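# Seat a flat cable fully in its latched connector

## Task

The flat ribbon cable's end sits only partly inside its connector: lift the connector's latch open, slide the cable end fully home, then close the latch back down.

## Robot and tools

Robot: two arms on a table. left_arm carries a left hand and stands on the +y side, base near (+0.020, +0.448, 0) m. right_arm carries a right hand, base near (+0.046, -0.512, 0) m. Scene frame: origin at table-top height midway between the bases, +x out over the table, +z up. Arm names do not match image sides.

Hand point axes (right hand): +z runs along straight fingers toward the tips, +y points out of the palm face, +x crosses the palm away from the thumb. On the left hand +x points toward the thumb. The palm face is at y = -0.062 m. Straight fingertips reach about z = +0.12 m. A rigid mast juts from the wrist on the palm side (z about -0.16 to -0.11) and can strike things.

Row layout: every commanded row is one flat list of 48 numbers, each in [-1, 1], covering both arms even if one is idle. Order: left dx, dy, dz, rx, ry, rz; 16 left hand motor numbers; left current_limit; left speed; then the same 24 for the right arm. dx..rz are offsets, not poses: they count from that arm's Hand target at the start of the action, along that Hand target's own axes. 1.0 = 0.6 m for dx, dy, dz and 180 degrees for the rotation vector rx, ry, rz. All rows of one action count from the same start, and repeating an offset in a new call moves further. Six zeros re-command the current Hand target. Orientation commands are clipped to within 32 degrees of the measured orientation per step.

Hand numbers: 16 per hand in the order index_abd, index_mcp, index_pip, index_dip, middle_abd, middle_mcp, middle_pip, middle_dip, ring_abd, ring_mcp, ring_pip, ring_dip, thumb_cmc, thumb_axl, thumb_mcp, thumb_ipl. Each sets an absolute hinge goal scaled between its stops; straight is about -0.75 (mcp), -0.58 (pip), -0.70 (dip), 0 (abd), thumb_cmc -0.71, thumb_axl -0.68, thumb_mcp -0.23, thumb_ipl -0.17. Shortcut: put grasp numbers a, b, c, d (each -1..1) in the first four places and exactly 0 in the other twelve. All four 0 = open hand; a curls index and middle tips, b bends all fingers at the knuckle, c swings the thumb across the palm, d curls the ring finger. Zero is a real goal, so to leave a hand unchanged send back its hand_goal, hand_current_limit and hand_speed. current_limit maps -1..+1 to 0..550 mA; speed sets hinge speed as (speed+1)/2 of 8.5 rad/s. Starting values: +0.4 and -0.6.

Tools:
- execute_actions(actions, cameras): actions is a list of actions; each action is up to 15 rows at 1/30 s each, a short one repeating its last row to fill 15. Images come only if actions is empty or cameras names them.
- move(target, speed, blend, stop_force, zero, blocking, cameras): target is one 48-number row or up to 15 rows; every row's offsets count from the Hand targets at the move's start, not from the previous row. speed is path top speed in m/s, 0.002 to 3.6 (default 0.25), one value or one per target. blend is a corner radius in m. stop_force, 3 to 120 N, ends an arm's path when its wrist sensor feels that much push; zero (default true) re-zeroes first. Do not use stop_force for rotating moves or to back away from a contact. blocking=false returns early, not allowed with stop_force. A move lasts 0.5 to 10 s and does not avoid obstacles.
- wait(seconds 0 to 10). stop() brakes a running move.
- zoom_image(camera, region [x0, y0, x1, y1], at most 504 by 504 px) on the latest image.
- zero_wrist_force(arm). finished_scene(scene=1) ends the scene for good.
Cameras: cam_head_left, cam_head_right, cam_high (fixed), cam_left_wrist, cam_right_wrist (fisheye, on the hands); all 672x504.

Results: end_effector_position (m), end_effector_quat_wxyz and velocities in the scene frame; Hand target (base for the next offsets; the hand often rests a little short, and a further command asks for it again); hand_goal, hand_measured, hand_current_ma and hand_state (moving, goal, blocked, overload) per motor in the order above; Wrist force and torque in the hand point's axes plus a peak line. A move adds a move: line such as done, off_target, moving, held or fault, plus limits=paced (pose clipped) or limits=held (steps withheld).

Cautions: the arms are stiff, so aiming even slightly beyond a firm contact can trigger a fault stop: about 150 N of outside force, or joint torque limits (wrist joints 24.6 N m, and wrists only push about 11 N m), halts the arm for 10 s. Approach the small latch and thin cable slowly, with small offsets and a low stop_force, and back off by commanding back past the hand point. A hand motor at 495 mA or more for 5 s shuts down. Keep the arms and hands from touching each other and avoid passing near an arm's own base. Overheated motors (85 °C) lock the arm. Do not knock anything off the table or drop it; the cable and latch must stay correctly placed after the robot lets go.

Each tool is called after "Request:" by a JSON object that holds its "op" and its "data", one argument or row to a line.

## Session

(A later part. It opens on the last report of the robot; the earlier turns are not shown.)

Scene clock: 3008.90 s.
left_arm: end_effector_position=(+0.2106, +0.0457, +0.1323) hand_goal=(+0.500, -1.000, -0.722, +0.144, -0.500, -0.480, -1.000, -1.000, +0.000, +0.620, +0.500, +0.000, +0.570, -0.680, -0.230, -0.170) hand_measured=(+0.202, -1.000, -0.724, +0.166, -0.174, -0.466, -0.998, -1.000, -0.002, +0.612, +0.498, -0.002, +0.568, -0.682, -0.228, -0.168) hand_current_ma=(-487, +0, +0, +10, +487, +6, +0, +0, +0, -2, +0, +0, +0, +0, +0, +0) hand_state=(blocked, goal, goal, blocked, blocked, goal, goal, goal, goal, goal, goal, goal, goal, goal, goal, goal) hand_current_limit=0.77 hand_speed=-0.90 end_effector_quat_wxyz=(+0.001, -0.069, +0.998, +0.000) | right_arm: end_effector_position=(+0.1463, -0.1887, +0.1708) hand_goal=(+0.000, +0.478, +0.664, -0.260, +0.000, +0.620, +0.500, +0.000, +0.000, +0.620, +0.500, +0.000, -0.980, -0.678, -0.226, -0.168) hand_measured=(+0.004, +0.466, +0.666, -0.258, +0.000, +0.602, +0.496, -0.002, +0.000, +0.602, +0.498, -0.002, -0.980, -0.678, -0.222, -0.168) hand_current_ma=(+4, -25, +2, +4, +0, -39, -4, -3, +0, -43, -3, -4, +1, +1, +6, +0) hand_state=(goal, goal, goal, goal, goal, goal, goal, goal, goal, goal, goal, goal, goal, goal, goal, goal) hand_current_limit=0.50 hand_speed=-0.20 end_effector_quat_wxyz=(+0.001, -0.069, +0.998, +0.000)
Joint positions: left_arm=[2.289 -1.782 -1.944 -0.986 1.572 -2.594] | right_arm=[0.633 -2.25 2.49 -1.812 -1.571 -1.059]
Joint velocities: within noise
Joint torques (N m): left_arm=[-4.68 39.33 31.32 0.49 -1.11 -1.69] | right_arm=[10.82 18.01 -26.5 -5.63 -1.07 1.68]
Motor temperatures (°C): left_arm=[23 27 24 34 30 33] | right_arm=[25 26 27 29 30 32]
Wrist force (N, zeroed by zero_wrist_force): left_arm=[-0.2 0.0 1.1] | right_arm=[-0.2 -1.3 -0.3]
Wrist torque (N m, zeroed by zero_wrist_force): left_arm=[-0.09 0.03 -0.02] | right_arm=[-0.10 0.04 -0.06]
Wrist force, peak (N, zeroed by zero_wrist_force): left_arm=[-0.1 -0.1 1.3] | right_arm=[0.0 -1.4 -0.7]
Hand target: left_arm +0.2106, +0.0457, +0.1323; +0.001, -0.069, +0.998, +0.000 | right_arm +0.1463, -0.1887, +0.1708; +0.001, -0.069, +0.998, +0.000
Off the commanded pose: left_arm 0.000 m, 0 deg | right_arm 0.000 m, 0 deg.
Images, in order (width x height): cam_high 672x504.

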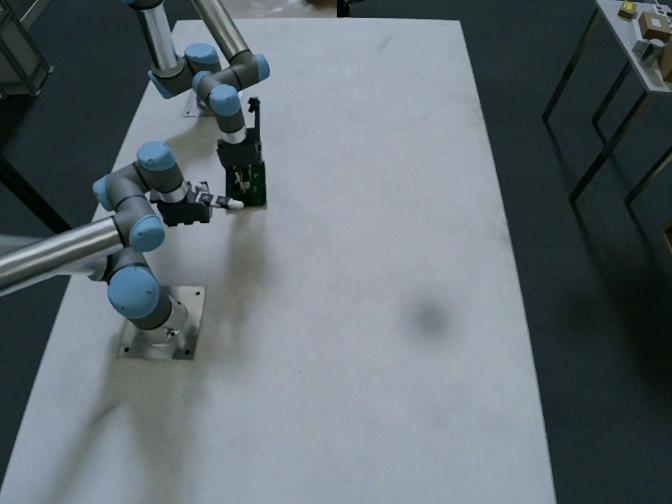

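Request:
{"op": "move", "data": {
  "target": [0,0,0.0030,0,0,0, 0.5,-1,-0.7226,0.145, -0.5,-0.4795,-1,-1, 0,0.62,0.5,0.001, 0.571,-0.68,-0.23,-0.17, 0.77,-0.9, 0,0,0,0,0,0, 0,0.479,0.664,-0.26, 0,0.62,0.5,0.001, 0,0.62,0.5,0.001, -0.98,-0.678,-0.226,-0.168, 0.5,-0.2],
  "speed": 0.01
}}

Request:
{"op": "move", "data": {
  "target": [0,0,0.001,0,0,0, 0.5,-1,-0.7226,0.145, -0.5,-0.4795,-1,-1, 0,0.62,0.5,0.001, 0.571,-0.68,-0.23,-0.17, 0.77,-0.9, 0,0,0,0,0,0, 0,0.479,0.664,-0.26, 0,0.62,0.5,0.001, 0,0.62,0.5,0.001, -0.98,-0.678,-0.226,-0.168, 0.5,-0.2],
  "speed": 0.01
}}

Request:
{"op": "move", "data": {
  "target": [0,0,0.001,0,0,0, 0.5,-1,-0.7226,0.145, -0.5,-0.4795,-1,-1, 0,0.62,0.5,0.001, 0.571,-0.68,-0.23,-0.17, 0.77,-0.9, 0,0,0,0,0,0, 0,0.479,0.664,-0.26, 0,0.62,0.5,0.001, 0,0.62,0.5,0.001, -0.98,-0.678,-0.226,-0.168, 0.5,-0.2],
  "speed": 0.01
}}

Scene clock: 3025.83 s.
left_arm: end_effector_position=(+0.2106, +0.0457, +0.1306) hand_goal=(+0.500, -1.000, -0.722, +0.144, -0.500, -0.480, -1.000, -1.000, +0.000, +0.620, +0.500, +0.000, +0.570, -0.680, -0.230, -0.170) hand_measured=(+0.202, -1.000, -0.724, +0.166, -0.174, -0.466, -0.998, -1.000, -0.002, +0.612, +0.498, -0.002, +0.568, -0.682, -0.228, -0.168) hand_current_ma=(-487, +0, +0, +10, +487, +6, +0, +0, +0, -2, +0, +0, +0, +0, +0, +0) hand_state=(blocked, goal, goal, blocked, blocked, goal, goal, goal, goal, goal, goal, goal, goal, goal, goal, goal) hand_current_limit=0.77 hand_speed=-0.90 end_effector_quat_wxyz=(+0.001, -0.069, +0.998, +0.000) | right_arm: end_effector_position=(+0.1463, -0.1887, +0.1708) hand_goal=(+0.000, +0.478, +0.664, -0.260, +0.000, +0.620, +0.500, +0.000, +0.000, +0.620, +0.500, +0.000, -0.980, -0.678, -0.226, -0.168) hand_measured=(+0.004, +0.466, +0.666, -0.258, +0.000, +0.602, +0.496, -0.002, +0.000, +0.602, +0.498, -0.002, -0.980, -0.678, -0.222, -0.168) hand_current_ma=(+4, -25, +2, +4, +0, -39, -4, -3, +0, -43, -3, -4, +1, +1, +6, +0) hand_state=(goal, goal, goal, goal, goal, goal, goal, goal, goal, goal, goal, goal, goal, goal, goal, goal) hand_current_limit=0.50 hand_speed=-0.20 end_effector_quat_wxyz=(+0.001, -0.069, +0.998, +0.000)
Joint positions: left_arm=[2.289 -1.784 -1.946 -0.981 1.572 -2.594] | right_arm=[0.633 -2.25 2.49 -1.812 -1.571 -1.059]
Joint torques (N m): left_arm=[-5.82 19.94 8.83 4.99 -1.08 -1.8] | right_arm=[10.43 17.86 -26.48 -5.54 -0.96 1.7]
Wrist force (N, zeroed by zero_wrist_force): left_arm=[-0.1 -0.2 1.1] | right_arm=[0.0 -1.1 -0.7]
Wrist torque (N m, zeroed by zero_wrist_force): left_arm=[-0.11 0.03 -0.01] | right_arm=[-0.05 0.01 -0.03]
Wrist force, peak (N, zeroed by zero_wrist_force): left_arm=[-0.2 -0.2 1.3] | right_arm=[-0.2 -1.2 -0.8]
Hand target: left_arm +0.2106, +0.0457, +0.1305; +0.001, -0.069, +0.998, +0.000 | right_arm +0.1463, -0.1887, +0.1708; +0.001, -0.069, +0.998, +0.000
Off the commanded pose: left_arm 0.000 m, 0 deg | right_arm 0.000 m, 0 deg.
move: done

Scene clock: 3026.53 s.
left_arm: end_effector_position=(+0.2106, +0.0457, +0.1299) hand_goal=(+0.500, -1.000, -0.722, +0.144, -0.500, -0.480, -1.000, -1.000, +0.000, +0.620, +0.500, +0.000, +0.570, -0.680, -0.230, -0.170) hand_measured=(+0.202, -1.000, -0.724, +0.166, -0.174, -0.466, -0.998, -1.000, -0.002, +0.612, +0.498, -0.002, +0.568, -0.682, -0.228, -0.168) hand_current_ma=(-487, +0, +0, +10, +487, +6, +0, +0, +0, -2, +0, +0, +0, +0, +0, +0) hand_state=(blocked, goal, goal, blocked, blocked, goal, goal, goal, goal, goal, goal, goal, goal, goal, goal, goal) hand_current_limit=0.77 hand_speed=-0.90 end_effector_quat_wxyz=(+0.001, -0.069, +0.998, +0.000) | right_arm: end_effector_position=(+0.1463, -0.1887, +0.1708) hand_goal=(+0.000, +0.478, +0.664, -0.260, +0.000, +0.620, +0.500, +0.000, +0.000, +0.620, +0.500, +0.000, -0.980, -0.678, -0.226, -0.168) hand_measured=(+0.004, +0.466, +0.666, -0.258, +0.000, +0.602, +0.496, -0.002, +0.000, +0.602, +0.498, -0.002, -0.980, -0.678, -0.222, -0.168) hand_current_ma=(+4, -25, +2, +4, +0, -39, -4, -3, +0, -43, -3, -4, +1, +1, +6, +0) hand_state=(goal, goal, goal, goal, goal, goal, goal, goal, goal, goal, goal, goal, goal, goal, goal, goal) hand_current_limit=0.50 hand_speed=-0.20 end_effector_quat_wxyz=(+0.001, -0.069, +0.998, +0.000)
Joint positions: left_arm=[2.289 -1.785 -1.947 -0.979 1.572 -2.594] | right_arm=[0.633 -2.25 2.49 -1.812 -1.571 -1.059]
Joint torques (N m): left_arm=[-4.62 18.68 7.99 4.82 -1.01 -1.42] | right_arm=[10.48 17.69 -26.88 -5.47 -0.97 1.7]
Wrist force (N, zeroed by zero_wrist_force): left_arm=[0.1 -0.1 1.1] | right_arm=[0.0 -0.9 -0.7]
Wrist torque (N m, zeroed by zero_wrist_force): left_arm=[-0.09 -0.01 0.00] | right_arm=[-0.03 0.02 -0.04]
Wrist force, peak (N, zeroed by zero_wrist_force): left_arm=[-0.1 -0.2 1.1] | right_arm=[0.0 -1.0 -1.0]
Hand target: left_arm +0.2106, +0.0457, +0.1299; +0.001, -0.069, +0.998, +0.000 | right_arm +0.1463, -0.1887, +0.1708; +0.001, -0.069, +0.998, +0.000
Off the commanded pose: left_arm 0.000 m, 0 deg | right_arm 0.000 m, 0 deg.
move: done

Scene clock: 3027.23 s.
left_arm: end_effector_position=(+0.2106, +0.0457, +0.1294) hand_goal=(+0.500, -1.000, -0.722, +0.144, -0.500, -0.480, -1.000, -1.000, +0.000, +0.620, +0.500, +0.000, +0.570, -0.680, -0.230, -0.170) hand_measured=(+0.202, -1.000, -0.722, +0.166, -0.174, -0.464, -0.998, -1.000, -0.002, +0.612, +0.498, -0.002, +0.568, -0.682, -0.228, -0.168) hand_current_ma=(-487, +0, +0, +10, +487, +6, +0, +0, +0, -2, +0, +0, +0, +0, +0, +0) hand_state=(blocked, goal, goal, blocked, blocked, goal, goal, goal, goal, goal, goal, goal, goal, goal, goal, goal) hand_current_limit=0.77 hand_speed=-0.90 end_effector_quat_wxyz=(+0.001, -0.069, +0.998, +0.000) | right_arm: end_effector_position=(+0.1463, -0.1887, +0.1708) hand_goal=(+0.000, +0.478, +0.664, -0.260, +0.000, +0.620, +0.500, +0.000, +0.000, +0.620, +0.500, +0.000, -0.980, -0.678, -0.226, -0.168) hand_measured=(+0.004, +0.466, +0.666, -0.258, +0.000, +0.602, +0.496, -0.002, +0.000, +0.602, +0.498, -0.002, -0.980, -0.678, -0.222, -0.168) hand_current_ma=(+4, -25, +2, +4, +0, -39, -4, -3, +0, -43, -3, -4, +1, +1, +6, +0) hand_state=(goal, goal, goal, goal, goal, goal, goal, goal, goal, goal, goal, goal, goal, goal, goal, goal) hand_current_limit=0.50 hand_speed=-0.20 end_effector_quat_wxyz=(+0.001, -0.069, +0.998, +0.000)
Joint positions: left_arm=[2.289 -1.786 -1.948 -0.978 1.572 -2.594] | right_arm=[0.633 -2.25 2.49 -1.812 -1.571 -1.059]
Joint torques (N m): left_arm=[-3.24 17.58 6.38 4.62 -0.84 -0.95] | right_arm=[10.93 17.66 -26.92 -5.59 -0.93 1.6]
Wrist force (N, zeroed by zero_wrist_force): left_arm=[-0.7 0.4 -2.1] | right_arm=[-0.1 -1.0 -0.6]
Wrist torque (N m, zeroed by zero_wrist_force): left_arm=[0.16 -0.02 -0.06] | right_arm=[-0.05 0.03 -0.04]
Wrist force, peak (N, zeroed by zero_wrist_force): left_arm=[-0.7 0.4 -2.1] | right_arm=[-0.2 -1.2 -0.7]
Hand target: left_arm +0.2106, +0.0457, +0.1293; +0.001, -0.069, +0.998, +0.000 | right_arm +0.1463, -0.1887, +0.1708; +0.001, -0.069, +0.998, +0.000
Off the commanded pose: left_arm 0.000 m, 0 deg | right_arm 0.000 m, 0 deg.
move: done

Request:
{"op": "move", "data": {
  "target": [0,0,0.0008,0,0,0, 0.5,-1,-0.7226,0.145, -0.5,-0.4795,-1,-1, 0,0.62,0.5,0.001, 0.571,-0.68,-0.23,-0.17, 0.77,-0.9, 0,0,0,0,0,0, 0,0.479,0.664,-0.26, 0,0.62,0.5,0.001, 0,0.62,0.5,0.001, -0.98,-0.678,-0.226,-0.168, 0.5,-0.2],
  "speed": 0.01
}}

Request:
{"op": "move", "data": {
  "target": [0,0,0.0008,0,0,0, 0.5,-1,-0.7226,0.145, -0.5,-0.4795,-1,-1, 0,0.62,0.5,0.001, 0.571,-0.68,-0.23,-0.17, 0.77,-0.9, 0,0,0,0,0,0, 0,0.479,0.664,-0.26, 0,0.62,0.5,0.001, 0,0.62,0.5,0.001, -0.98,-0.678,-0.226,-0.168, 0.5,-0.2],
  "speed": 0.01
}}

Request:
{"op": "move", "data": {
  "target": [0,0,0.0006,0,0,0, 0.5,-1,-0.7226,0.145, -0.5,-0.4795,-1,-1, 0,0.62,0.5,0.001, 0.571,-0.68,-0.23,-0.17, 0.77,-0.9, 0,0,0,0,0,0, 0,0.479,0.664,-0.26, 0,0.62,0.5,0.001, 0,0.62,0.5,0.001, -0.98,-0.678,-0.226,-0.168, 0.5,-0.2],
  "speed": 0.01
}}

Scene clock: 3047.70 s.
left_arm: end_effector_position=(+0.2106, +0.0457, +0.1289) hand_goal=(+0.500, -1.000, -0.722, +0.144, -0.500, -0.480, -1.000, -1.000, +0.000, +0.620, +0.500, +0.000, +0.570, -0.680, -0.230, -0.170) hand_measured=(+0.202, -1.000, -0.716, +0.166, -0.174, -0.460, -1.000, -1.000, -0.002, +0.612, +0.498, -0.002, +0.568, -0.682, -0.228, -0.168) hand_current_ma=(-487, +0, +1, +10, +487, +10, +0, +0, +0, -2, +0, +0, +0, +0, +0, +0) hand_state=(blocked, goal, goal, blocked, blocked, goal, goal, goal, goal, goal, goal, goal, goal, goal, goal, goal) hand_current_limit=0.77 hand_speed=-0.90 end_effector_quat_wxyz=(+0.001, -0.069, +0.998, +0.000) | right_arm: end_effector_position=(+0.1463, -0.1887, +0.1708) hand_goal=(+0.000, +0.478, +0.664, -0.260, +0.000, +0.620, +0.500, +0.000, +0.000, +0.620, +0.500, +0.000, -0.980, -0.678, -0.226, -0.168) hand_measured=(+0.004, +0.466, +0.666, -0.258, +0.000, +0.602, +0.496, -0.002, +0.000, +0.602, +0.498, -0.002, -0.980, -0.678, -0.222, -0.168) hand_current_ma=(+4, -25, +2, +4, +0, -39, -4, -3, +0, -43, -3, -4, +1, +1, +6, +0) hand_state=(goal, goal, goal, goal, goal, goal, goal, goal, goal, goal, goal, goal, goal, goal, goal, goal) hand_current_limit=0.50 hand_speed=-0.20 end_effector_quat_wxyz=(+0.001, -0.069, +0.998, +0.000)
Joint positions: left_arm=[2.289 -1.786 -1.948 -0.976 1.572 -2.594] | right_arm=[0.633 -2.25 2.49 -1.812 -1.571 -1.059]
Joint torques (N m): left_arm=[6.54 14.33 5.18 4.23 -1.16 1.48] | right_arm=[10.11 18.02 -26.67 -5.55 -0.91 1.6]
Wrist force (N, zeroed by zero_wrist_force): left_arm=[-1.5 1.0 -6.9] | right_arm=[0.1 -1.0 -0.4]
Wrist torque (N m, zeroed by zero_wrist_force): left_arm=[0.52 -0.16 -0.13] | right_arm=[-0.06 0.00 -0.03]
Wrist force, peak (N, zeroed by zero_wrist_force): left_arm=[-1.5 1.0 -6.9] | right_arm=[0.1 -1.3 -0.8]
Hand target: left_arm +0.2106, +0.0457, +0.1288; +0.001, -0.069, +0.998, +0.000 | right_arm +0.1463, -0.1887, +0.1708; +0.001, -0.069, +0.998, +0.000
Off the commanded pose: left_arm 0.000 m, 0 deg | right_arm 0.000 m, 0 deg.
move: done

Scene clock: 3048.40 s.
left_arm: end_effector_position=(+0.2106, +0.0457, +0.1284) hand_goal=(+0.500, -1.000, -0.722, +0.144, -0.500, -0.480, -1.000, -1.000, +0.000, +0.620, +0.500, +0.000, +0.570, -0.680, -0.230, -0.170) hand_measured=(+0.204, -1.000, -0.716, +0.168, -0.174, -0.460, -1.000, -1.000, -0.002, +0.612, +0.498, -0.002, +0.568, -0.682, -0.228, -0.168) hand_current_ma=(-487, +0, +1, +12, +487, +11, +0, +0, +0, -2, +0, +0, +0, +0, +0, +0) hand_state=(blocked, goal, goal, blocked, blocked, blocked, goal, goal, goal, goal, goal, goal, goal, goal, goal, goal) hand_current_limit=0.77 hand_speed=-0.90 end_effector_quat_wxyz=(+0.001, -0.069, +0.998, +0.000) | right_arm: end_effector_position=(+0.1463, -0.1887, +0.1708) hand_goal=(+0.000, +0.478, +0.664, -0.260, +0.000, +0.620, +0.500, +0.000, +0.000, +0.620, +0.500, +0.000, -0.980, -0.678, -0.226, -0.168) hand_measured=(+0.004, +0.466, +0.666, -0.258, +0.000, +0.602, +0.496, -0.002, +0.000, +0.602, +0.498, -0.002, -0.980, -0.678, -0.222, -0.168) hand_current_ma=(+4, -25, +2, +4, +0, -39, -4, -3, +0, -43, -3, -4, +1, +1, +6, +0) hand_state=(goal, goal, goal, goal, goal, goal, goal, goal, goal, goal, goal, goal, goal, goal, goal, goal) hand_current_limit=0.50 hand_speed=-0.20 end_effector_quat_wxyz=(+0.001, -0.069, +0.998, +0.000)
Joint positions: left_arm=[2.289 -1.787 -1.949 -0.975 1.572 -2.594] | right_arm=[0.633 -2.25 2.49 -1.812 -1.571 -1.059]
Joint torques (N m): left_arm=[8.36 12.2 3.88 3.67 -1.07 1.36] | right_arm=[11.24 17.41 -26.76 -5.53 -0.96 1.61]
Wrist force (N, zeroed by zero_wrist_force): left_arm=[-2.1 0.4 -9.8] | right_arm=[0.0 -0.9 -0.4]
Wrist torque (N m, zeroed by zero_wrist_force): left_arm=[0.77 -0.20 -0.18] | right_arm=[-0.04 0.03 -0.04]
Wrist force, peak (N, zeroed by zero_wrist_force): left_arm=[-2.0 0.5 -9.8] | right_arm=[0.0 -1.2 -0.7]
Hand target: left_arm +0.2106, +0.0457, +0.1284; +0.001, -0.069, +0.998, +0.000 | right_arm +0.1463, -0.1887, +0.1708; +0.001, -0.069, +0.998, +0.000
Off the commanded pose: left_arm 0.000 m, 0 deg | right_arm 0.000 m, 0 deg.
move: done

Scene clock: 3049.10 s.
left_arm: end_effector_position=(+0.2106, +0.0457, +0.1280) hand_goal=(+0.500, -1.000, -0.722, +0.144, -0.500, -0.480, -1.000, -1.000, +0.000, +0.620, +0.500, +0.000, +0.570, -0.680, -0.230, -0.170) hand_measured=(+0.206, -1.000, -0.718, +0.168, -0.174, -0.460, -1.000, -1.000, -0.002, +0.612, +0.498, -0.002, +0.568, -0.682, -0.228, -0.168) hand_current_ma=(-487, +0, +1, +14, +487, +11, +0, +0, +0, -2, +0, +0, +0, +0, +0, +0) hand_state=(blocked, goal, goal, blocked, blocked, blocked, goal, goal, goal, goal, goal, goal, goal, goal, goal, goal) hand_current_limit=0.77 hand_speed=-0.90 end_effector_quat_wxyz=(+0.001, -0.069, +0.998, +0.000) | right_arm: end_effector_position=(+0.1463, -0.1887, +0.1708) hand_goal=(+0.000, +0.478, +0.664, -0.260, +0.000, +0.620, +0.500, +0.000, +0.000, +0.620, +0.500, +0.000, -0.980, -0.678, -0.226, -0.168) hand_measured=(+0.004, +0.466, +0.666, -0.258, +0.000, +0.602, +0.496, -0.002, +0.000, +0.602, +0.498, -0.002, -0.980, -0.678, -0.222, -0.168) hand_current_ma=(+4, -25, +2, +4, +0, -39, -4, -3, +0, -43, -3, -4, +1, +1, +6, +0) hand_state=(goal, goal, goal, goal, goal, goal, goal, goal, goal, goal, goal, goal, goal, goal, goal, goal) hand_current_limit=0.50 hand_speed=-0.20 end_effector_quat_wxyz=(+0.001, -0.069, +0.998, +0.000)
Joint positions: left_arm=[2.289 -1.788 -1.949 -0.974 1.572 -2.594] | right_arm=[0.633 -2.25 2.49 -1.812 -1.571 -1.059]
Joint torques (N m): left_arm=[8.32 13.01 3.65 3.41 -0.86 1.84] | right_arm=[10.77 17.62 -26.78 -5.59 -0.79 1.58]
Wrist force (N, zeroed by zero_wrist_force): left_arm=[-1.9 0.1 -9.9] | right_arm=[-0.1 -0.9 -0.6]
Wrist torque (N m, zeroed by zero_wrist_force): left_arm=[0.82 -0.26 -0.16] | right_arm=[-0.03 0.04 -0.04]
Wrist force, peak (N, zeroed by zero_wrist_force): left_arm=[-2.1 0.5 -10.1] | right_arm=[-0.1 -1.2 -0.9]
Hand target: left_arm +0.2106, +0.0457, +0.1280; +0.001, -0.069, +0.998, +0.000 | right_arm +0.1463, -0.1887, +0.1708; +0.001, -0.069, +0.998, +0.000
Off the commanded pose: left_arm 0.000 m, 0 deg | right_arm 0.000 m, 0 deg.
move: done

Request:
{"op": "move", "data": {
  "target": [
    [0,0,-0.0015,0,0,0, 0.5,-1,-0.7226,0.145, -0.5,-0.4795,-1,-1, 0,0.62,0.5,0.001, 0.571,-0.68,-0.23,-0.17, 0.77,-0.9, 0,0,0,0,0,0, 0,0.479,0.664,-0.26, 0,0.62,0.5,0.001, 0,0.62,0.5,0.001, -0.98,-0.678,-0.226,-0.168, 0.5,-0.2],
    [0,0,-0.0015,0,0,0, 0.001,-1,-0.7226,0.145, -0.001,-0.4795,-1,-1, 0,0.62,0.5,0.001, 0.571,-0.68,-0.23,-0.17, 0.7,-0.85, 0,0,0,0,0,0, 0,0.479,0.664,-0.26, 0,0.62,0.5,0.001, 0,0.62,0.5,0.001, -0.98,-0.678,-0.226,-0.168, 0.5,-0.2],
    [0,0,-0.1517,0,0,0, 0.001,-1,-0.7226,0.145, -0.001,-0.4795,-1,-1, 0,0.62,0.5,0.001, 0.571,-0.68,-0.23,-0.17, 0.7,-0.85, 0,0,0,0,0,0, 0,0.479,0.664,-0.26, 0,0.62,0.5,0.001, 0,0.62,0.5,0.001, -0.98,-0.678,-0.226,-0.168, 0.5,-0.2]
  ],
  "speed": [0.01, 0.01, 0.08]
}}

Scene clock: 3065.33 s.
left_arm: end_effector_position=(+0.2104, +0.0457, +0.2189) hand_goal=(+0.000, -1.000, -0.722, +0.144, -0.002, -0.480, -1.000, -1.000, +0.000, +0.620, +0.500, +0.000, +0.570, -0.680, -0.230, -0.170) hand_measured=(+0.002, -0.998, -0.718, +0.146, -0.006, -0.478, -0.998, -0.998, -0.002, +0.612, +0.498, -0.002, +0.568, -0.682, -0.228, -0.168) hand_current_ma=(+0, +0, +0, +0, +0, +0, +0, +0, +0, -2, +0, +0, +0, +0, +0, +0) hand_state=(goal, goal, goal, goal, goal, goal, goal, goal, goal, goal, goal, goal, goal, goal, goal, goal) hand_current_limit=0.70 hand_speed=-0.85 end_effector_quat_wxyz=(+0.001, -0.069, +0.998, +0.000) | right_arm: end_effector_position=(+0.1463, -0.1887, +0.1708) hand_goal=(+0.000, +0.478, +0.664, -0.260, +0.000, +0.620, +0.500, +0.000, +0.000, +0.620, +0.500, +0.000, -0.980, -0.678, -0.226, -0.168) hand_measured=(+0.004, +0.466, +0.666, -0.258, +0.000, +0.602, +0.496, -0.002, +0.000, +0.602, +0.498, -0.002, -0.980, -0.678, -0.222, -0.168) hand_current_ma=(+4, -25, +2, +4, +0, -39, -4, -3, +0, -43, -3, -4, +1, +1, +6, +0) hand_state=(goal, goal, goal, goal, goal, goal, goal, goal, goal, goal, goal, goal, goal, goal, goal, goal) hand_current_limit=0.50 hand_speed=-0.20 end_effector_quat_wxyz=(+0.001, -0.069, +0.998, +0.000)
Joint positions: left_arm=[2.289 -1.685 -1.812 -1.215 1.572 -2.594] | right_arm=[0.633 -2.25 2.49 -1.812 -1.571 -1.059]
Joint torques (N m): left_arm=[-5.15 37.16 34.15 0.4 0.35 -1.17] | right_arm=[10.39 17.72 -26.51 -5.46 -0.86 1.53]
Wrist force (N, zeroed by zero_wrist_force): left_arm=[-0.2 0.0 0.1] | right_arm=[-0.4 -0.9 -0.5]
Wrist torque (N m, zeroed by zero_wrist_force): left_arm=[0.00 0.02 -0.01] | right_arm=[-0.04 0.07 -0.07]
Wrist force, peak (N, zeroed by zero_wrist_force): left_arm=[-2.2 0.2 -10.5] | right_arm=[-0.2 -1.2 -0.9]
Hand target: left_arm +0.2105, +0.0457, +0.2190; +0.001, -0.069, +0.998, +0.000 | right_arm +0.1463, -0.1887, +0.1708; +0.001, -0.069, +0.998, +0.000
Off the commanded pose: left_arm 0.000 m, 0 deg | right_arm 0.000 m, 0 deg.
move: done

Request:
{"op": "move", "data": {
  "target": [
    [0.00703,0.25556,0,0,0,0, 0.001,-1,-0.7226,0.145, -0.001,-0.4795,-1,-1, 0,0.62,0.5,0.001, 0.571,-0.68,-0.23,-0.17, 0.7,-0.85, 0,0,0,0,0,0, 0,0.479,0.664,-0.26, 0,0.62,0.5,0.001, 0,0.62,0.5,0.001, -0.98,-0.678,-0.226,-0.168, 0.5,-0.2],
    [0.00703,0.25556,0,0,0,0, 0.001,-1,-0.7226,0.145, -0.001,-0.4795,-1,-1, 0,0.62,0.5,0.001, 0.571,-0.68,-0.23,-0.17, 0.7,-0.85, -0.13698,-0.02142,0.003,0,0,0, 0,0.479,0.664,-0.26, 0,0.62,0.5,0.001, 0,0.62,0.5,0.001, -0.98,-0.678,-0.226,-0.168, 0.5,-0.2],
    [0.00703,0.25556,0,0,0,0, 0.001,-1,-0.7226,0.145, -0.001,-0.4795,-1,-1, 0,0.62,0.5,0.001, 0.571,-0.68,-0.23,-0.17, 0.7,-0.85, -0.16293,0.16338,0.003,0,0,0, 0,0.479,0.664,-0.26, 0,0.62,0.5,0.001, 0,0.62,0.5,0.001, -0.98,-0.678,-0.226,-0.168, 0.5,-0.2],
    [0.00703,0.25556,0,0,0,0, 0.001,-1,-0.7226,0.145, -0.001,-0.4795,-1,-1, 0,0.62,0.5,0.001, 0.571,-0.68,-0.23,-0.17, 0.7,-0.85, -0.16348,0.16363,0.21467,0,0,0, 0,0.479,0.664,-0.26, 0,0.62,0.5,0.001, 0,0.62,0.5,0.001, -0.98,-0.678,-0.226,-0.168, 0.5,-0.2]
  ],
  "speed": [0.2, 0.15, 0.15, 0.1],
  "blend": [0.0, 0.02, 0.0, 0.0],
  "cameras": ["cam_right_wrist"]
}}

Request:
{"op": "zoom_image", "data": {
  "camera": "cam_right_wrist",
  "region": [390, 20, 510, 110]
}}

Scene clock: 3080.27 s.
left_arm: end_effector_position=(+0.1851, +0.1970, +0.2189) hand_goal=(+0.000, -1.000, -0.722, +0.144, -0.002, -0.480, -1.000, -1.000, +0.000, +0.620, +0.500, +0.000, +0.570, -0.680, -0.230, -0.170) hand_measured=(+0.002, -0.998, -0.718, +0.146, -0.006, -0.480, -0.998, -0.998, -0.002, +0.612, +0.498, -0.002, +0.568, -0.682, -0.228, -0.168) hand_current_ma=(+0, +0, +0, +0, +0, +0, +0, +0, +0, -2, +0, +0, +0, +0, +0, +0) hand_state=(goal, goal, goal, goal, goal, goal, goal, goal, goal, goal, goal, goal, goal, goal, goal, goal) hand_current_limit=0.70 hand_speed=-0.85 end_effector_quat_wxyz=(+0.001, -0.069, +0.998, +0.000) | right_arm: end_effector_position=(+0.2301, -0.0778, +0.0423) hand_goal=(+0.000, +0.478, +0.664, -0.260, +0.000, +0.620, +0.500, +0.000, +0.000, +0.620, +0.500, +0.000, -0.980, -0.678, -0.226, -0.168) hand_measured=(+0.004, +0.466, +0.666, -0.258, +0.000, +0.602, +0.496, -0.002, +0.000, +0.602, +0.498, -0.002, -0.980, -0.678, -0.222, -0.168) hand_current_ma=(+4, -25, +2, +4, +0, -39, -4, -3, +0, -43, -3, -4, +1, +1, +6, +0) hand_state=(goal, goal, goal, goal, goal, goal, goal, goal, goal, goal, goal, goal, goal, goal, goal, goal) hand_current_limit=0.50 hand_speed=-0.20 end_effector_quat_wxyz=(+0.001, -0.069, +0.998, +0.000)
Joint positions: left_arm=[2.493 -1.313 -2.153 -1.245 1.572 -2.39] | right_arm=[0.739 -1.5 2.432 -2.504 -1.571 -0.954]
Joint torques (N m): left_arm=[8.24 21.3 9.93 0.5 -1.52 1.79] | right_arm=[10.67 -4.16 -8.03 -5.79 2.25 1.92]
Wrist force (N, zeroed by zero_wrist_force): left_arm=[-0.1 0.1 0.0] | right_arm=[-0.1 -1.0 -0.7]
Wrist torque (N m, zeroed by zero_wrist_force): left_arm=[0.02 0.02 -0.03] | right_arm=[-0.03 0.03 -0.05]
Wrist force, peak (N, zeroed by zero_wrist_force): left_arm=[0.0 1.2 0.0] | right_arm=[0.0 -1.1 -1.4]
Hand target: left_arm +0.1851, +0.1970, +0.2189; +0.001, -0.069, +0.998, +0.000 | right_arm +0.2301, -0.0778, +0.0422; +0.001, -0.069, +0.998, +0.000
Off the commanded pose: left_arm 0.000 m, 0 deg | right_arm 0.000 m, 0 deg.
move: done
camera_calibration:
cam_right_wrist: T_world_to_cam=[[0.693227, 0.720548, -0.0157027, -0.0664843], [0.482295, -0.447597, 0.753026, -0.230867], [0.535563, -0.529592, -0.657803, -0.0127971], [0, 0, 0, 1]] pos_world=[0.164288, -0.0622074, 0.164387]
Images, in order (width x height): cam_right_wrist 672x504.

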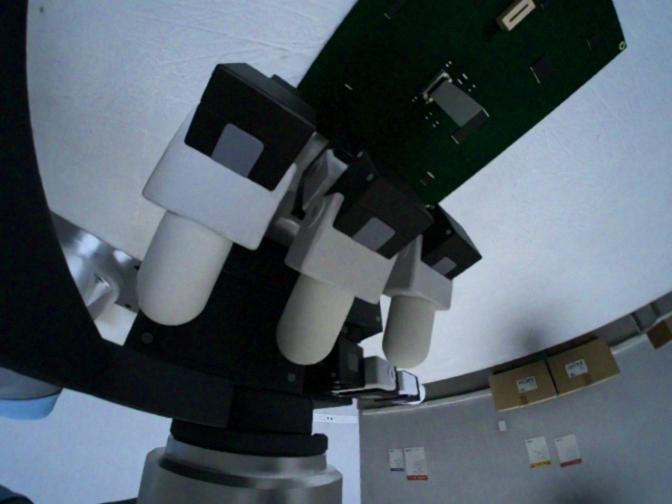

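Scaled by 4.200 from the camera's 672x504 image, which has a finer 960x720 frame.

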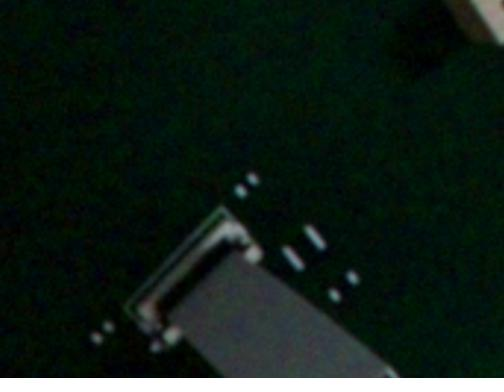

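Request:
{"op": "zoom_image", "data": {
  "camera": "cam_right_wrist",
  "region": [414, 62, 462, 98]
}}

Request:
{"op": "zoom_image", "data": {
  "camera": "cam_right_wrist",
  "region": [414, 66, 494, 146]
}}

Scaled by 10.500 from the camera's 672x504 image, which has a finer 960x720 frame.

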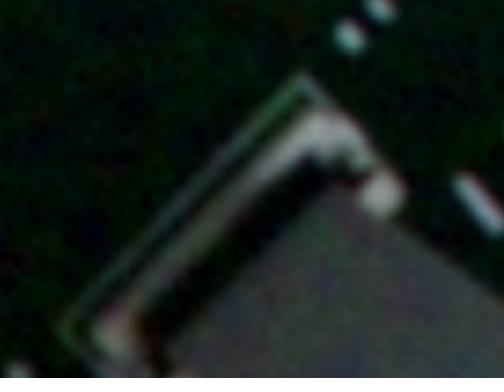

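Scaled by 6.300 from the camera's 672x504 image, which has a finer 960x720 frame.

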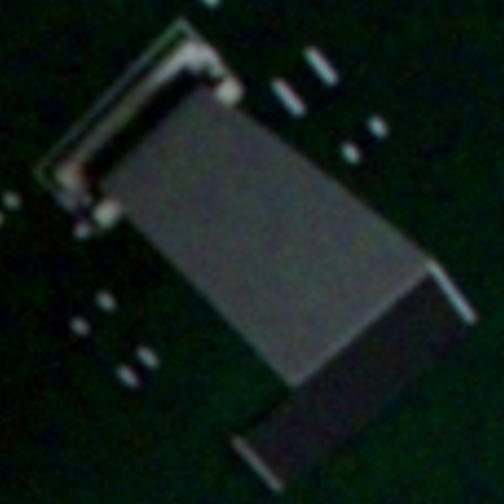

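Request:
{"op": "move", "data": {
  "target": [
    [0,0,0,0,0,0, 0,0.27,0.48,0.001, 0,0.62,0.5,0.001, 0,0.62,0.5,0.001, 0.571,-0.68,-0.23,-0.17, 0.5,-0.3, 0,0,-0.2113,0,0,0, 0,0.479,0.664,-0.26, 0,0.62,0.5,0.001, 0,0.62,0.5,0.001, -0.98,-0.678,-0.226,-0.168, 0.5,-0.2],
    [0,0,0,0,0,0, 0,0.27,0.48,0.001, 0,0.62,0.5,0.001, 0,0.62,0.5,0.001, 0.571,-0.68,-0.23,-0.17, 0.5,-0.3, 0.027,-0.185,-0.2113,0,0,0, 0,0.479,0.664,-0.26, 0,0.62,0.5,0.001, 0,0.62,0.5,0.001, -0.98,-0.678,-0.226,-0.168, 0.5,-0.2],
    [0,0,0,0,0,0, 0,0.27,0.48,0.001, 0,0.62,0.5,0.001, 0,0.62,0.5,0.001, 0.571,-0.68,-0.23,-0.17, 0.5,-0.3, -0.11335,-0.38978,-0.3463,0,0,0, 0,0.479,0.664,-0.26, 0,0.62,0.5,0.001, 0,0.62,0.5,0.001, -0.98,-0.678,-0.226,-0.168, 0.5,-0.2],
    [-0.07537,-0.4854,0,0,0,0, 0,0.27,0.48,0.001, 0,0.62,0.5,0.001, 0,0.62,0.5,0.001, 0.571,-0.68,-0.23,-0.17, 0.5,-0.3, -0.11335,-0.38978,-0.3463,0,0,0, 0,0.479,0.664,-0.26, 0,0.62,0.5,0.001, 0,0.62,0.5,0.001, -0.98,-0.678,-0.226,-0.168, 0.5,-0.2],
    [-0.07537,-0.4854,0.2945,0,0,0, 0,0.27,0.48,0.001, 0,0.62,0.5,0.001, 0,0.62,0.5,0.001, 0.571,-0.68,-0.23,-0.17, 0.5,-0.3, -0.11335,-0.38978,-0.3463,0,0,0, 0,0.479,0.664,-0.26, 0,0.62,0.5,0.001, 0,0.62,0.5,0.001, -0.98,-0.678,-0.226,-0.168, 0.5,-0.2]
  ],
  "speed": [0.15, 0.2, 0.2, 0.25, 0.12],
  "blend": [0.01, 0.02, 0.0, 0.0, 0.0],
  "cameras": ["cam_left_wrist"]
}}

Request:
{"op": "zoom_image", "data": {
  "camera": "cam_left_wrist",
  "region": [130, 90, 220, 160]
}}

Scene clock: 3131.50 s.
left_arm: end_effector_position=(+0.2705, -0.0852, +0.0426) hand_goal=(+0.000, +0.270, +0.480, +0.000, +0.000, +0.620, +0.500, +0.000, +0.000, +0.620, +0.500, +0.000, +0.570, -0.680, -0.230, -0.170) hand_measured=(+0.002, +0.252, +0.474, +0.002, -0.004, +0.602, +0.496, -0.002, -0.002, +0.612, +0.498, -0.002, +0.568, -0.682, -0.228, -0.168) hand_current_ma=(+0, -9, -1, +0, +0, -8, +0, +0, +0, -2, +0, +0, +0, +0, +0, +0) hand_state=(goal, goal, goal, goal, goal, goal, goal, goal, goal, goal, goal, goal, goal, goal, goal, goal) hand_current_limit=0.50 hand_speed=-0.30 end_effector_quat_wxyz=(+0.001, -0.069, +0.998, +0.000) end_effector_velocity=(+0.000, +0.000, -0.002) end_effector_angular_velocity=(-0.001, -0.001, +0.001) | right_arm: end_effector_position=(+0.3294, -0.3003, +0.2500) hand_goal=(+0.000, +0.478, +0.664, -0.260, +0.000, +0.620, +0.500, +0.000, +0.000, +0.620, +0.500, +0.000, -0.980, -0.678, -0.226, -0.168) hand_measured=(+0.004, +0.466, +0.666, -0.258, +0.000, +0.602, +0.496, -0.002, +0.000, +0.602, +0.498, -0.002, -0.980, -0.678, -0.222, -0.168) hand_current_ma=(+4, -25, +2, +4, +0, -39, -4, -3, +0, -43, -3, -4, +1, +1, +6, +0) hand_state=(goal, goal, goal, goal, goal, goal, goal, goal, goal, goal, goal, goal, goal, goal, goal, goal) hand_current_limit=0.50 hand_speed=-0.20 end_effector_quat_wxyz=(+0.001, -0.069, +0.998, +0.000)
Joint positions: left_arm=[2.233 -2.198 -1.585 -0.929 1.572 -2.649] | right_arm=[-0.052 -2.118 2.236 -1.69 -1.57 -1.744]
Joint velocities: left_arm=[0 -0.003 0 0.005 0 -0.001] | right_arm=[within noise]
Joint torques (N m): left_arm=[-0.89 33.67 7.97 4.94 -0.32 -0.3] | right_arm=[-10.47 12.97 -29.81 -0.19 2.39 -2.12]
Wrist force (N, zeroed by zero_wrist_force): left_arm=[0.0 0.1 0.2] | right_arm=[0.4 -1.5 -0.4]
Wrist torque (N m, zeroed by zero_wrist_force): left_arm=[0.11 0.01 0.10] | right_arm=[-0.15 -0.07 0.20]
Wrist force, peak (N, zeroed by zero_wrist_force): left_arm=[-0.2 -1.3 0.3] | right_arm=[-0.1 -2.5 -0.8]
Hand target: left_arm +0.2705, -0.0852, +0.0424; +0.001, -0.069, +0.998, +0.000 | right_arm +0.3294, -0.3003, +0.2500; +0.001, -0.069, +0.998, +0.000
Off the commanded pose: left_arm 0.000 m, 0 deg | right_arm 0.000 m, 0 deg.
move: done; blend cut to 0 m at target 1
camera_calibration:
cam_left_wrist: T_world_to_cam=[[0.850117, -0.525217, -0.0380478, -0.301217], [-0.315348, -0.565623, 0.761988, -0.0482729], [-0.42173, -0.635781, -0.646473, 0.211606], [0, 0, 0, 1]] pos_world=[0.330088, -0.0509736, 0.16212]
Images, in order (width x height): cam_left_wrist 672x504.

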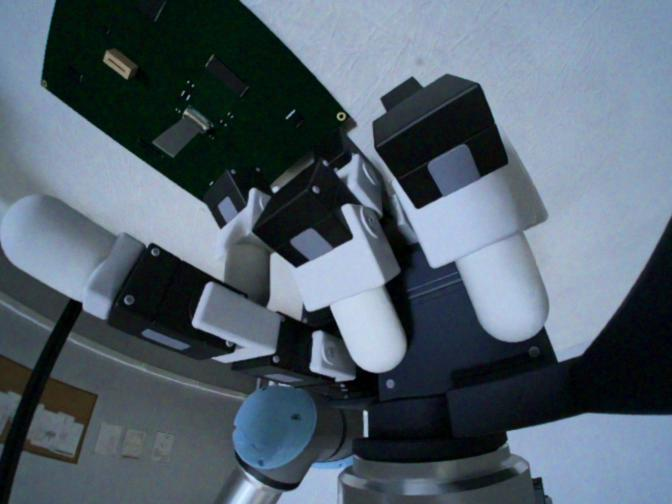

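Scaled by 5.600 from the camera's 672x504 image, which has a finer 960x720 frame.

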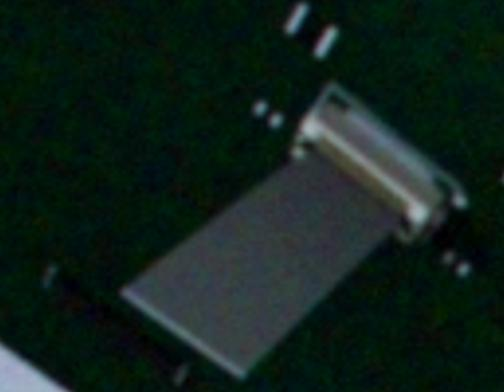

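Request:
{"op": "move", "data": {
  "target": [
    [0,0,-0.2943,0,0,0, 0,0.27,0.48,0.001, 0,0.62,0.5,0.001, 0,0.62,0.5,0.001, 0.571,-0.68,-0.23,-0.17, 0.5,-0.3, 0,0,0,0,0,0, 0,0.479,0.664,-0.26, 0,0.62,0.5,0.001, 0,0.62,0.5,0.001, -0.98,-0.678,-0.226,-0.168, 0.5,-0.2],
    [0.0757,0.48543,-0.2943,0,0,0, 0,0.27,0.48,0.001, 0,0.62,0.5,0.001, 0,0.62,0.5,0.001, 0.571,-0.68,-0.23,-0.17, 0.5,-0.3, 0.12775,0.16146,0.0833,0,0,0, 0,0.479,0.664,-0.26, 0,0.62,0.5,0.001, 0,0.62,0.5,0.001, -0.98,-0.678,-0.226,-0.168, 0.5,-0.2],
    [0.0757,0.48543,-0.2943,0,0,0, 0,0.27,0.48,0.001, 0,0.62,0.5,0.001, 0,0.62,0.5,0.001, 0.571,-0.68,-0.23,-0.17, 0.5,-0.3, 0.27627,0.22655,0.132,0,0,0, 0,0.479,0.664,-0.26, 0,0.62,0.5,0.001, 0,0.62,0.5,0.001, -0.98,-0.678,-0.226,-0.168, 0.5,-0.2],
    [0.0757,0.48543,-0.2943,0,0,0, 0,0.27,0.48,0.001, 0,0.62,0.5,0.001, 0,0.62,0.5,0.001, 0.571,-0.68,-0.23,-0.17, 0.5,-0.3, 0.28985,0.44501,0.1333,0,0,0, 0,0.479,0.664,-0.26, 0,0.62,0.5,0.001, 0,0.62,0.5,0.001, -0.98,-0.678,-0.226,-0.168, 0.5,-0.2],
    [0.0757,0.48543,-0.2943,0,0,0, 0,0.27,0.48,0.001, 0,0.62,0.5,0.001, 0,0.62,0.5,0.001, 0.571,-0.68,-0.23,-0.17, 0.5,-0.3, 0.28985,0.44501,0.34167,0,0,0, 0,0.479,0.664,-0.26, 0,0.62,0.5,0.001, 0,0.62,0.5,0.001, -0.98,-0.678,-0.226,-0.168, 0.5,-0.2]
  ],
  "speed": [0.15, 0.25, 0.2, 0.2, 0.12],
  "blend": [0.0, 0.0, 0.02, 0.0, 0.0],
  "cameras": ["cam_right_wrist"]
}}

Scene clock: 3201.43 s.
left_arm: end_effector_position=(+0.1849, +0.1970, +0.2188) hand_goal=(+0.000, +0.270, +0.480, +0.000, +0.000, +0.620, +0.500, +0.000, +0.000, +0.620, +0.500, +0.000, +0.570, -0.680, -0.230, -0.170) hand_measured=(+0.002, +0.252, +0.474, +0.002, -0.004, +0.602, +0.496, -0.002, -0.002, +0.612, +0.498, -0.002, +0.568, -0.682, -0.228, -0.168) hand_current_ma=(+0, -9, -1, +0, +0, -8, +0, +0, +0, -2, +0, +0, +0, +0, +0, +0) hand_state=(goal, goal, goal, goal, goal, goal, goal, goal, goal, goal, goal, goal, goal, goal, goal, goal) hand_current_limit=0.50 hand_speed=-0.30 end_effector_quat_wxyz=(+0.001, -0.069, +0.998, +0.000) | right_arm: end_effector_position=(+0.1207, -0.0596, +0.0449) hand_goal=(+0.000, +0.478, +0.664, -0.260, +0.000, +0.620, +0.500, +0.000, +0.000, +0.620, +0.500, +0.000, -0.980, -0.678, -0.226, -0.168) hand_measured=(+0.004, +0.466, +0.666, -0.258, +0.000, +0.602, +0.496, -0.002, +0.000, +0.602, +0.498, -0.002, -0.980, -0.678, -0.222, -0.168) hand_current_ma=(+4, -25, +2, +4, +0, -39, -4, -3, +0, -43, -3, -4, +1, +1, +6, +0) hand_state=(goal, goal, goal, goal, goal, goal, goal, goal, goal, goal, goal, goal, goal, goal, goal, goal) hand_current_limit=0.50 hand_speed=-0.20 end_effector_quat_wxyz=(+0.001, -0.069, +0.998, +0.000)
Joint positions: left_arm=[2.492 -1.313 -2.153 -1.245 1.572 -2.39] | right_arm=[1.012 -1.549 2.474 -2.497 -1.572 -0.68]
Joint torques (N m): left_arm=[8.99 21.82 10.8 0.28 -1.71 1.8] | right_arm=[11.32 -2.11 -7.9 -5.97 2.21 1.99]
Wrist force (N, zeroed by zero_wrist_force): left_arm=[-0.1 -0.1 -0.2] | right_arm=[-0.3 -1.0 -0.2]
Wrist torque (N m, zeroed by zero_wrist_force): left_arm=[0.13 0.01 -0.03] | right_arm=[-0.07 0.03 -0.07]
Wrist force, peak (N, zeroed by zero_wrist_force): left_arm=[0.0 -1.5 0.0] | right_arm=[0.6 -1.9 -0.6]
Hand target: left_arm +0.1849, +0.1970, +0.2188; +0.001, -0.069, +0.998, +0.000 | right_arm +0.1207, -0.0596, +0.0449; +0.001, -0.069, +0.998, +0.000
Off the commanded pose: left_arm 0.000 m, 0 deg | right_arm 0.000 m, 0 deg.
move: done
camera_calibration:
cam_right_wrist: T_world_to_cam=[[0.693227, 0.720548, -0.0157027, -0.00364906], [0.482295, -0.447597, 0.753026, -0.171867], [0.535563, -0.529592, -0.657803, 0.057196], [0, 0, 0, 1]] pos_world=[0.0547882, -0.0440074, 0.166987]
Images, in order (width x height): cam_right_wrist 672x504.

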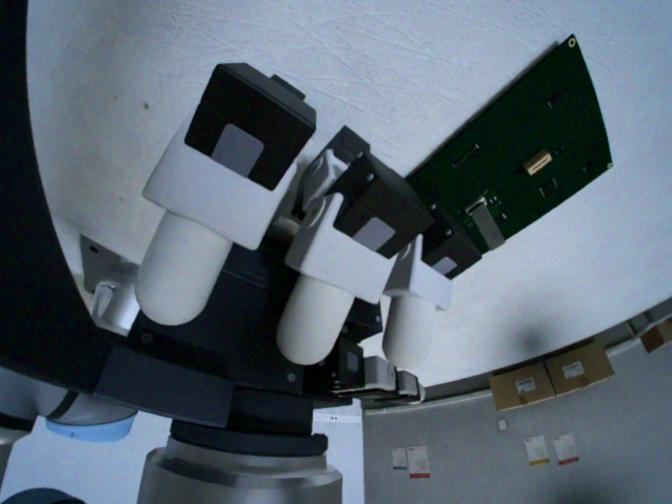

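Request:
{"op": "zoom_image", "data": {
  "camera": "cam_right_wrist",
  "region": [460, 190, 516, 250]
}}

Request:
{"op": "zoom_image", "data": {
  "camera": "cam_right_wrist",
  "region": [462, 188, 502, 218]
}}

Scaled by 8.400 from the camera's 672x504 image, which has a finer 960x720 frame.

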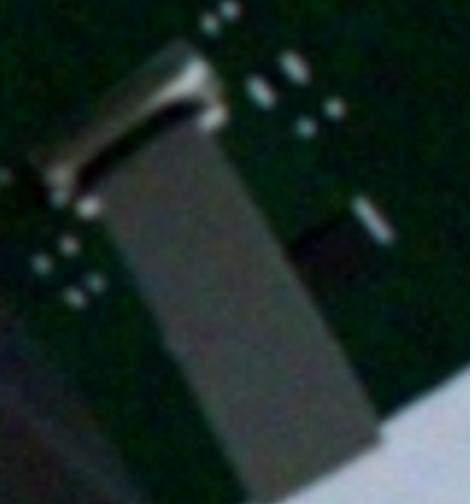

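Scaled by 12.600 from the camera's 672x504 image, which has a finer 960x720 frame.

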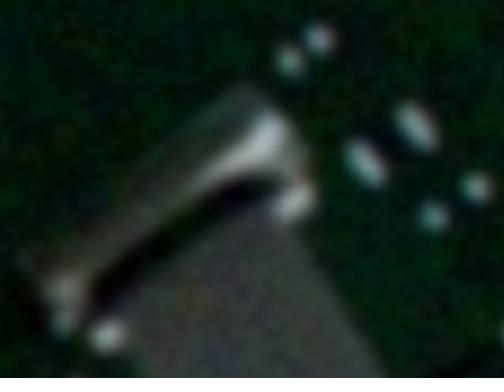

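Request:
{"op": "move", "data": {
  "target": [
    [0,0,0,0,0,0, 0,0.27,0.48,0.001, 0,0.62,0.5,0.001, 0,0.62,0.5,0.001, 0.571,-0.68,-0.23,-0.17, 0.5,-0.3, 0,0,-0.2085,0,0,0, 0,0.479,0.664,-0.26, 0,0.62,0.5,0.001, 0,0.62,0.5,0.001, -0.98,-0.678,-0.226,-0.168, 0.5,-0.2],
    [0,0,0,0,0,0, 0,0.27,0.48,0.001, 0,0.62,0.5,0.001, 0,0.62,0.5,0.001, 0.571,-0.68,-0.23,-0.17, 0.5,-0.3, -0.10148,0.07151,-0.2085,0,0,0, 0,0.479,0.664,-0.26, 0,0.62,0.5,0.001, 0,0.62,0.5,0.001, -0.98,-0.678,-0.226,-0.168, 0.5,-0.2],
    [0,0,0,0,0,0, 0,0.27,0.48,0.001, 0,0.62,0.5,0.001, 0,0.62,0.5,0.001, 0.571,-0.68,-0.23,-0.17, 0.5,-0.3, -0.10148,0.07151,-0.05,0,0,0, 0,0.479,0.664,-0.26, 0,0.62,0.5,0.001, 0,0.62,0.5,0.001, -0.98,-0.678,-0.226,-0.168, 0.5,-0.2]
  ],
  "speed": [0.15, 0.15, 0.1],
  "blend": [0.0, 0.0, 0.0],
  "cameras": ["cam_right_wrist", "cam_head_left", "cam_head_right"]
}}

Request:
{"op": "zoom_image", "data": {
  "camera": "cam_head_right",
  "region": [352, 410, 412, 455]
}}

Request:
{"op": "zoom_image", "data": {
  "camera": "cam_head_left",
  "region": [352, 407, 412, 452]
}}

Scene clock: 3259.97 s.
left_arm: end_effector_position=(+0.1849, +0.1970, +0.2188) hand_goal=(+0.000, +0.270, +0.480, +0.000, +0.000, +0.620, +0.500, +0.000, +0.000, +0.620, +0.500, +0.000, +0.570, -0.680, -0.230, -0.170) hand_measured=(+0.002, +0.252, +0.474, +0.002, -0.004, +0.602, +0.496, -0.002, -0.002, +0.612, +0.498, -0.002, +0.568, -0.682, -0.228, -0.168) hand_current_ma=(+0, -9, -1, +0, +0, -8, +0, +0, +0, -2, +0, +0, +0, +0, +0, +0) hand_state=(goal, goal, goal, goal, goal, goal, goal, goal, goal, goal, goal, goal, goal, goal, goal, goal) hand_current_limit=0.50 hand_speed=-0.30 end_effector_quat_wxyz=(+0.001, -0.069, +0.998, +0.000) | right_arm: end_effector_position=(+0.1750, -0.0088, +0.0751) hand_goal=(+0.000, +0.478, +0.664, -0.260, +0.000, +0.620, +0.500, +0.000, +0.000, +0.620, +0.500, +0.000, -0.980, -0.678, -0.226, -0.168) hand_measured=(+0.004, +0.466, +0.666, -0.258, +0.000, +0.602, +0.496, -0.002, +0.000, +0.602, +0.498, -0.002, -0.980, -0.678, -0.222, -0.168) hand_current_ma=(+4, -25, +2, +4, +0, -39, -4, -3, +0, -43, -3, -4, +1, +1, +6, +0) hand_state=(goal, goal, goal, goal, goal, goal, goal, goal, goal, goal, goal, goal, goal, goal, goal, goal) hand_current_limit=0.50 hand_speed=-0.20 end_effector_quat_wxyz=(+0.001, -0.069, +0.998, +0.000)
Joint positions: left_arm=[2.492 -1.313 -2.153 -1.245 1.572 -2.39] | right_arm=[0.963 -1.482 2.282 -2.373 -1.572 -0.729]
Joint torques (N m): left_arm=[8.94 21.55 11.05 0.57 -1.51 1.64] | right_arm=[11.61 -6.62 -10.28 -6.16 1.91 1.95]
Wrist force (N, zeroed by zero_wrist_force): left_arm=[-0.1 0.1 0.0] | right_arm=[-0.1 -1.0 0.0]
Wrist torque (N m, zeroed by zero_wrist_force): left_arm=[0.14 0.01 -0.03] | right_arm=[-0.08 0.01 0.10]
Wrist force, peak (N, zeroed by zero_wrist_force): left_arm=[-0.3 0.1 0.1] | right_arm=[0.8 -1.3 -1.3]
Hand target: left_arm +0.1849, +0.1970, +0.2188; +0.001, -0.069, +0.998, +0.000 | right_arm +0.1750, -0.0087, +0.0750; +0.001, -0.069, +0.998, +0.000
Off the commanded pose: left_arm 0.000 m, 0 deg | right_arm 0.000 m, 0 deg.
move: done
camera_calibration:
cam_right_wrist: T_world_to_cam=[[0.693227, 0.720548, -0.0157027, -0.0775623], [0.482295, -0.447597, 0.753026, -0.198063], [0.535563, -0.529592, -0.657803, 0.0748832], [0, 0, 0, 1]] pos_world=[0.109188, 0.00689256, 0.197187]
Images, in order (width x height): cam_head_left 672x504, cam_head_right 672x504, cam_right_wrist 672x504.

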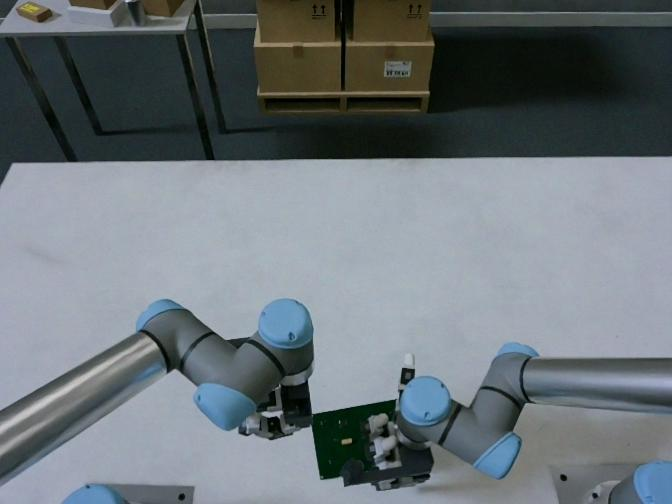

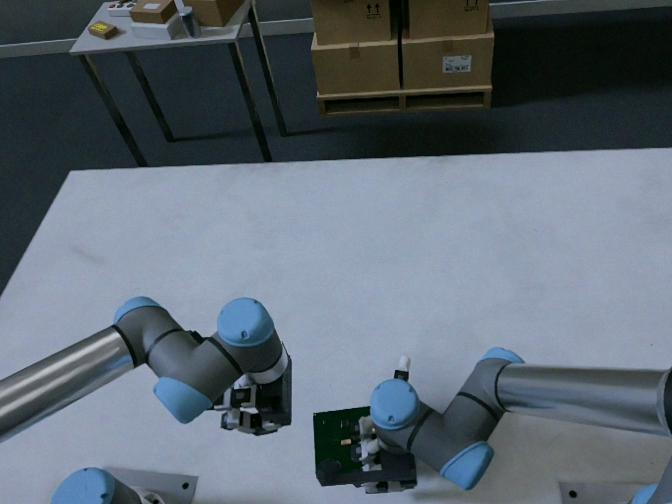

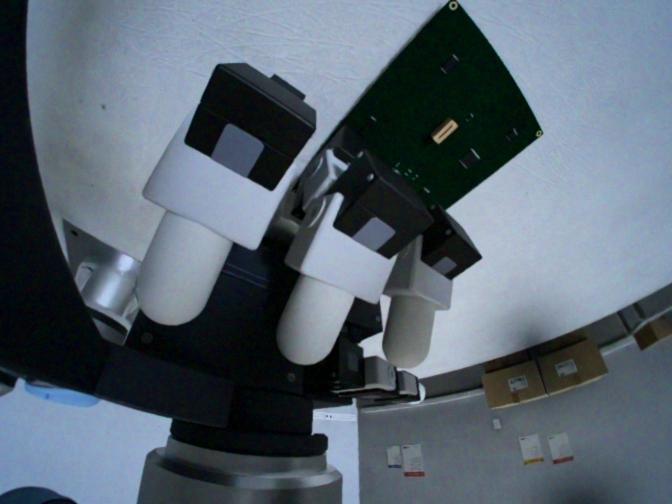

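Scaled by 8.400 from the camera's 672x504 image, which has a finer 960x720 frame.

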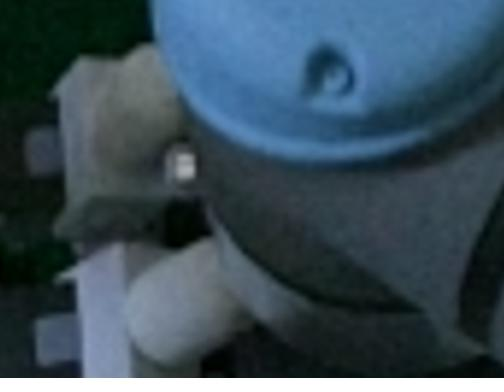

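Scaled by 8.400 from the camera's 672x504 image, which has a finer 960x720 frame.

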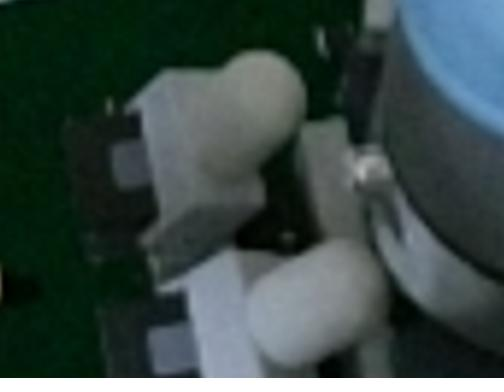

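Request:
{"op": "move", "data": {
  "target": [0,0,0,0,0,0, 0,0.27,0.48,0.001, 0,0.62,0.5,0.001, 0,0.62,0.5,0.001, 0.571,-0.68,-0.23,-0.17, 0.5,-0.3, 0,0,0.0517,0,0,0, 0,0.479,0.664,-0.26, 0,0.62,0.5,0.001, 0,0.62,0.5,0.001, -0.98,-0.678,-0.226,-0.168, 0.5,-0.2],
  "speed": 0.03,
  "stop_force": 4,
  "cameras": ["cam_high"]
}}

Request:
{"op": "zoom_image", "data": {
  "camera": "cam_high",
  "region": [212, 155, 272, 200]
}}

Scene clock: 3266.47 s.
left_arm: end_effector_position=(+0.1849, +0.1970, +0.2188) hand_goal=(+0.000, +0.270, +0.480, +0.000, +0.000, +0.620, +0.500, +0.000, +0.000, +0.620, +0.500, +0.000, +0.570, -0.680, -0.230, -0.170) hand_measured=(+0.002, +0.252, +0.474, +0.002, -0.004, +0.602, +0.496, -0.002, -0.002, +0.612, +0.498, -0.002, +0.568, -0.682, -0.228, -0.168) hand_current_ma=(+0, -9, -1, +0, +0, -8, +0, +0, +0, -2, +0, +0, +0, +0, +0, +0) hand_state=(goal, goal, goal, goal, goal, goal, goal, goal, goal, goal, goal, goal, goal, goal, goal, goal) hand_current_limit=0.50 hand_speed=-0.30 end_effector_quat_wxyz=(+0.001, -0.069, +0.998, +0.000) | right_arm: end_effector_position=(+0.1751, -0.0087, +0.0440) hand_goal=(+0.000, +0.478, +0.664, -0.260, +0.000, +0.620, +0.500, +0.000, +0.000, +0.620, +0.500, +0.000, -0.980, -0.678, -0.226, -0.168) hand_measured=(+0.004, +0.466, +0.666, -0.258, +0.000, +0.602, +0.496, -0.002, +0.000, +0.602, +0.498, -0.002, -0.980, -0.678, -0.222, -0.168) hand_current_ma=(+4, -25, +2, +4, +0, -39, -4, -3, +0, -43, -3, -4, +1, +1, +6, +0) hand_state=(goal, goal, goal, goal, goal, goal, goal, goal, goal, goal, goal, goal, goal, goal, goal, goal) hand_current_limit=0.50 hand_speed=-0.20 end_effector_quat_wxyz=(+0.001, -0.069, +0.998, +0.000)
Joint positions: left_arm=[2.492 -1.313 -2.153 -1.245 1.572 -2.39] | right_arm=[0.963 -1.408 2.313 -2.478 -1.572 -0.729]
Joint torques (N m): left_arm=[8.56 21.12 12.39 0.65 -1.6 1.6] | right_arm=[-8.46 -9.13 -8.48 -5.92 0.44 -1.7]
Wrist force (N, zeroed by zero_wrist_force): left_arm=[0.0 0.0 0.1] | right_arm=[-0.1 -1.1 -0.4]
Wrist torque (N m, zeroed by zero_wrist_force): left_arm=[0.11 0.00 -0.02] | right_arm=[-0.09 0.02 0.09]
Wrist force, peak (N, zeroed by zero_wrist_force): left_arm=[-0.3 0.2 0.0] | right_arm=[-0.5 -1.6 0.0]
Hand target: left_arm +0.1849, +0.1970, +0.2188; +0.001, -0.069, +0.998, +0.000 | right_arm +0.1751, -0.0087, +0.0440; +0.001, -0.069, +0.998, +0.000
Off the commanded pose: left_arm 0.000 m, 0 deg | right_arm 0.000 m, 0 deg.
move: done
Images, in order (width x height): cam_high 672x504.

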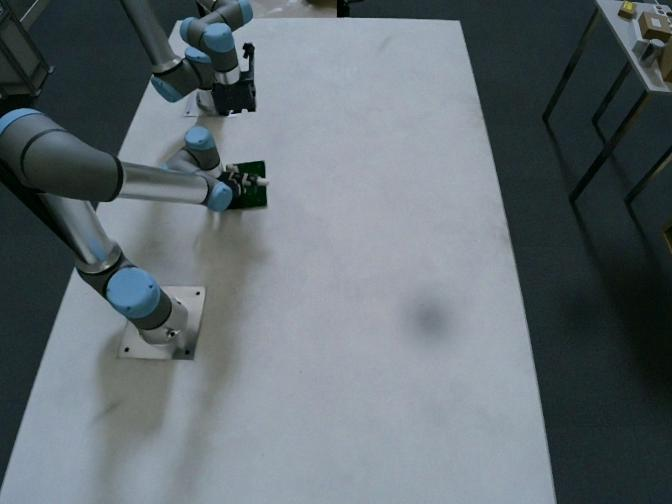

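Scaled by 8.400 from the camera's 672x504 image, which has a finer 960x720 frame.

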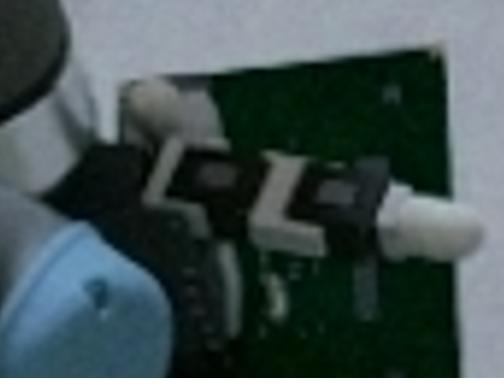

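Request:
{"op": "zoom_image", "data": {
  "camera": "cam_high",
  "region": [228, 180, 258, 202]
}}

Scaled by 16.800 from the camera's 672x504 image, which has a finer 960x720 frame.

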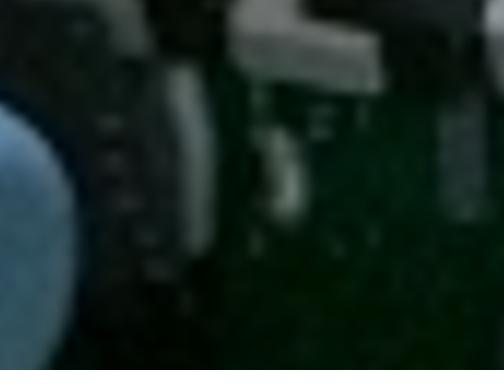

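Request:
{"op": "zoom_image", "data": {
  "camera": "cam_high",
  "region": [236, 181, 252, 195]
}}

Scaled by 31.500 from the camera's 672x504 image, which has a finer 960x720 frame.

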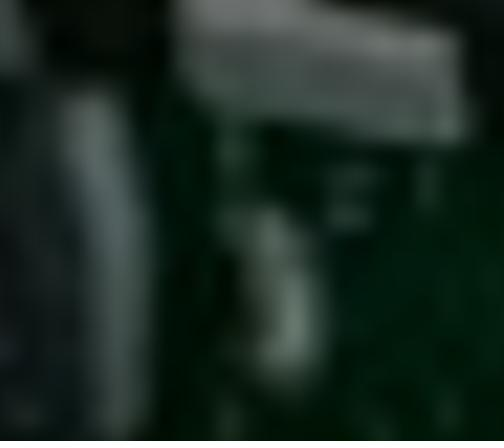

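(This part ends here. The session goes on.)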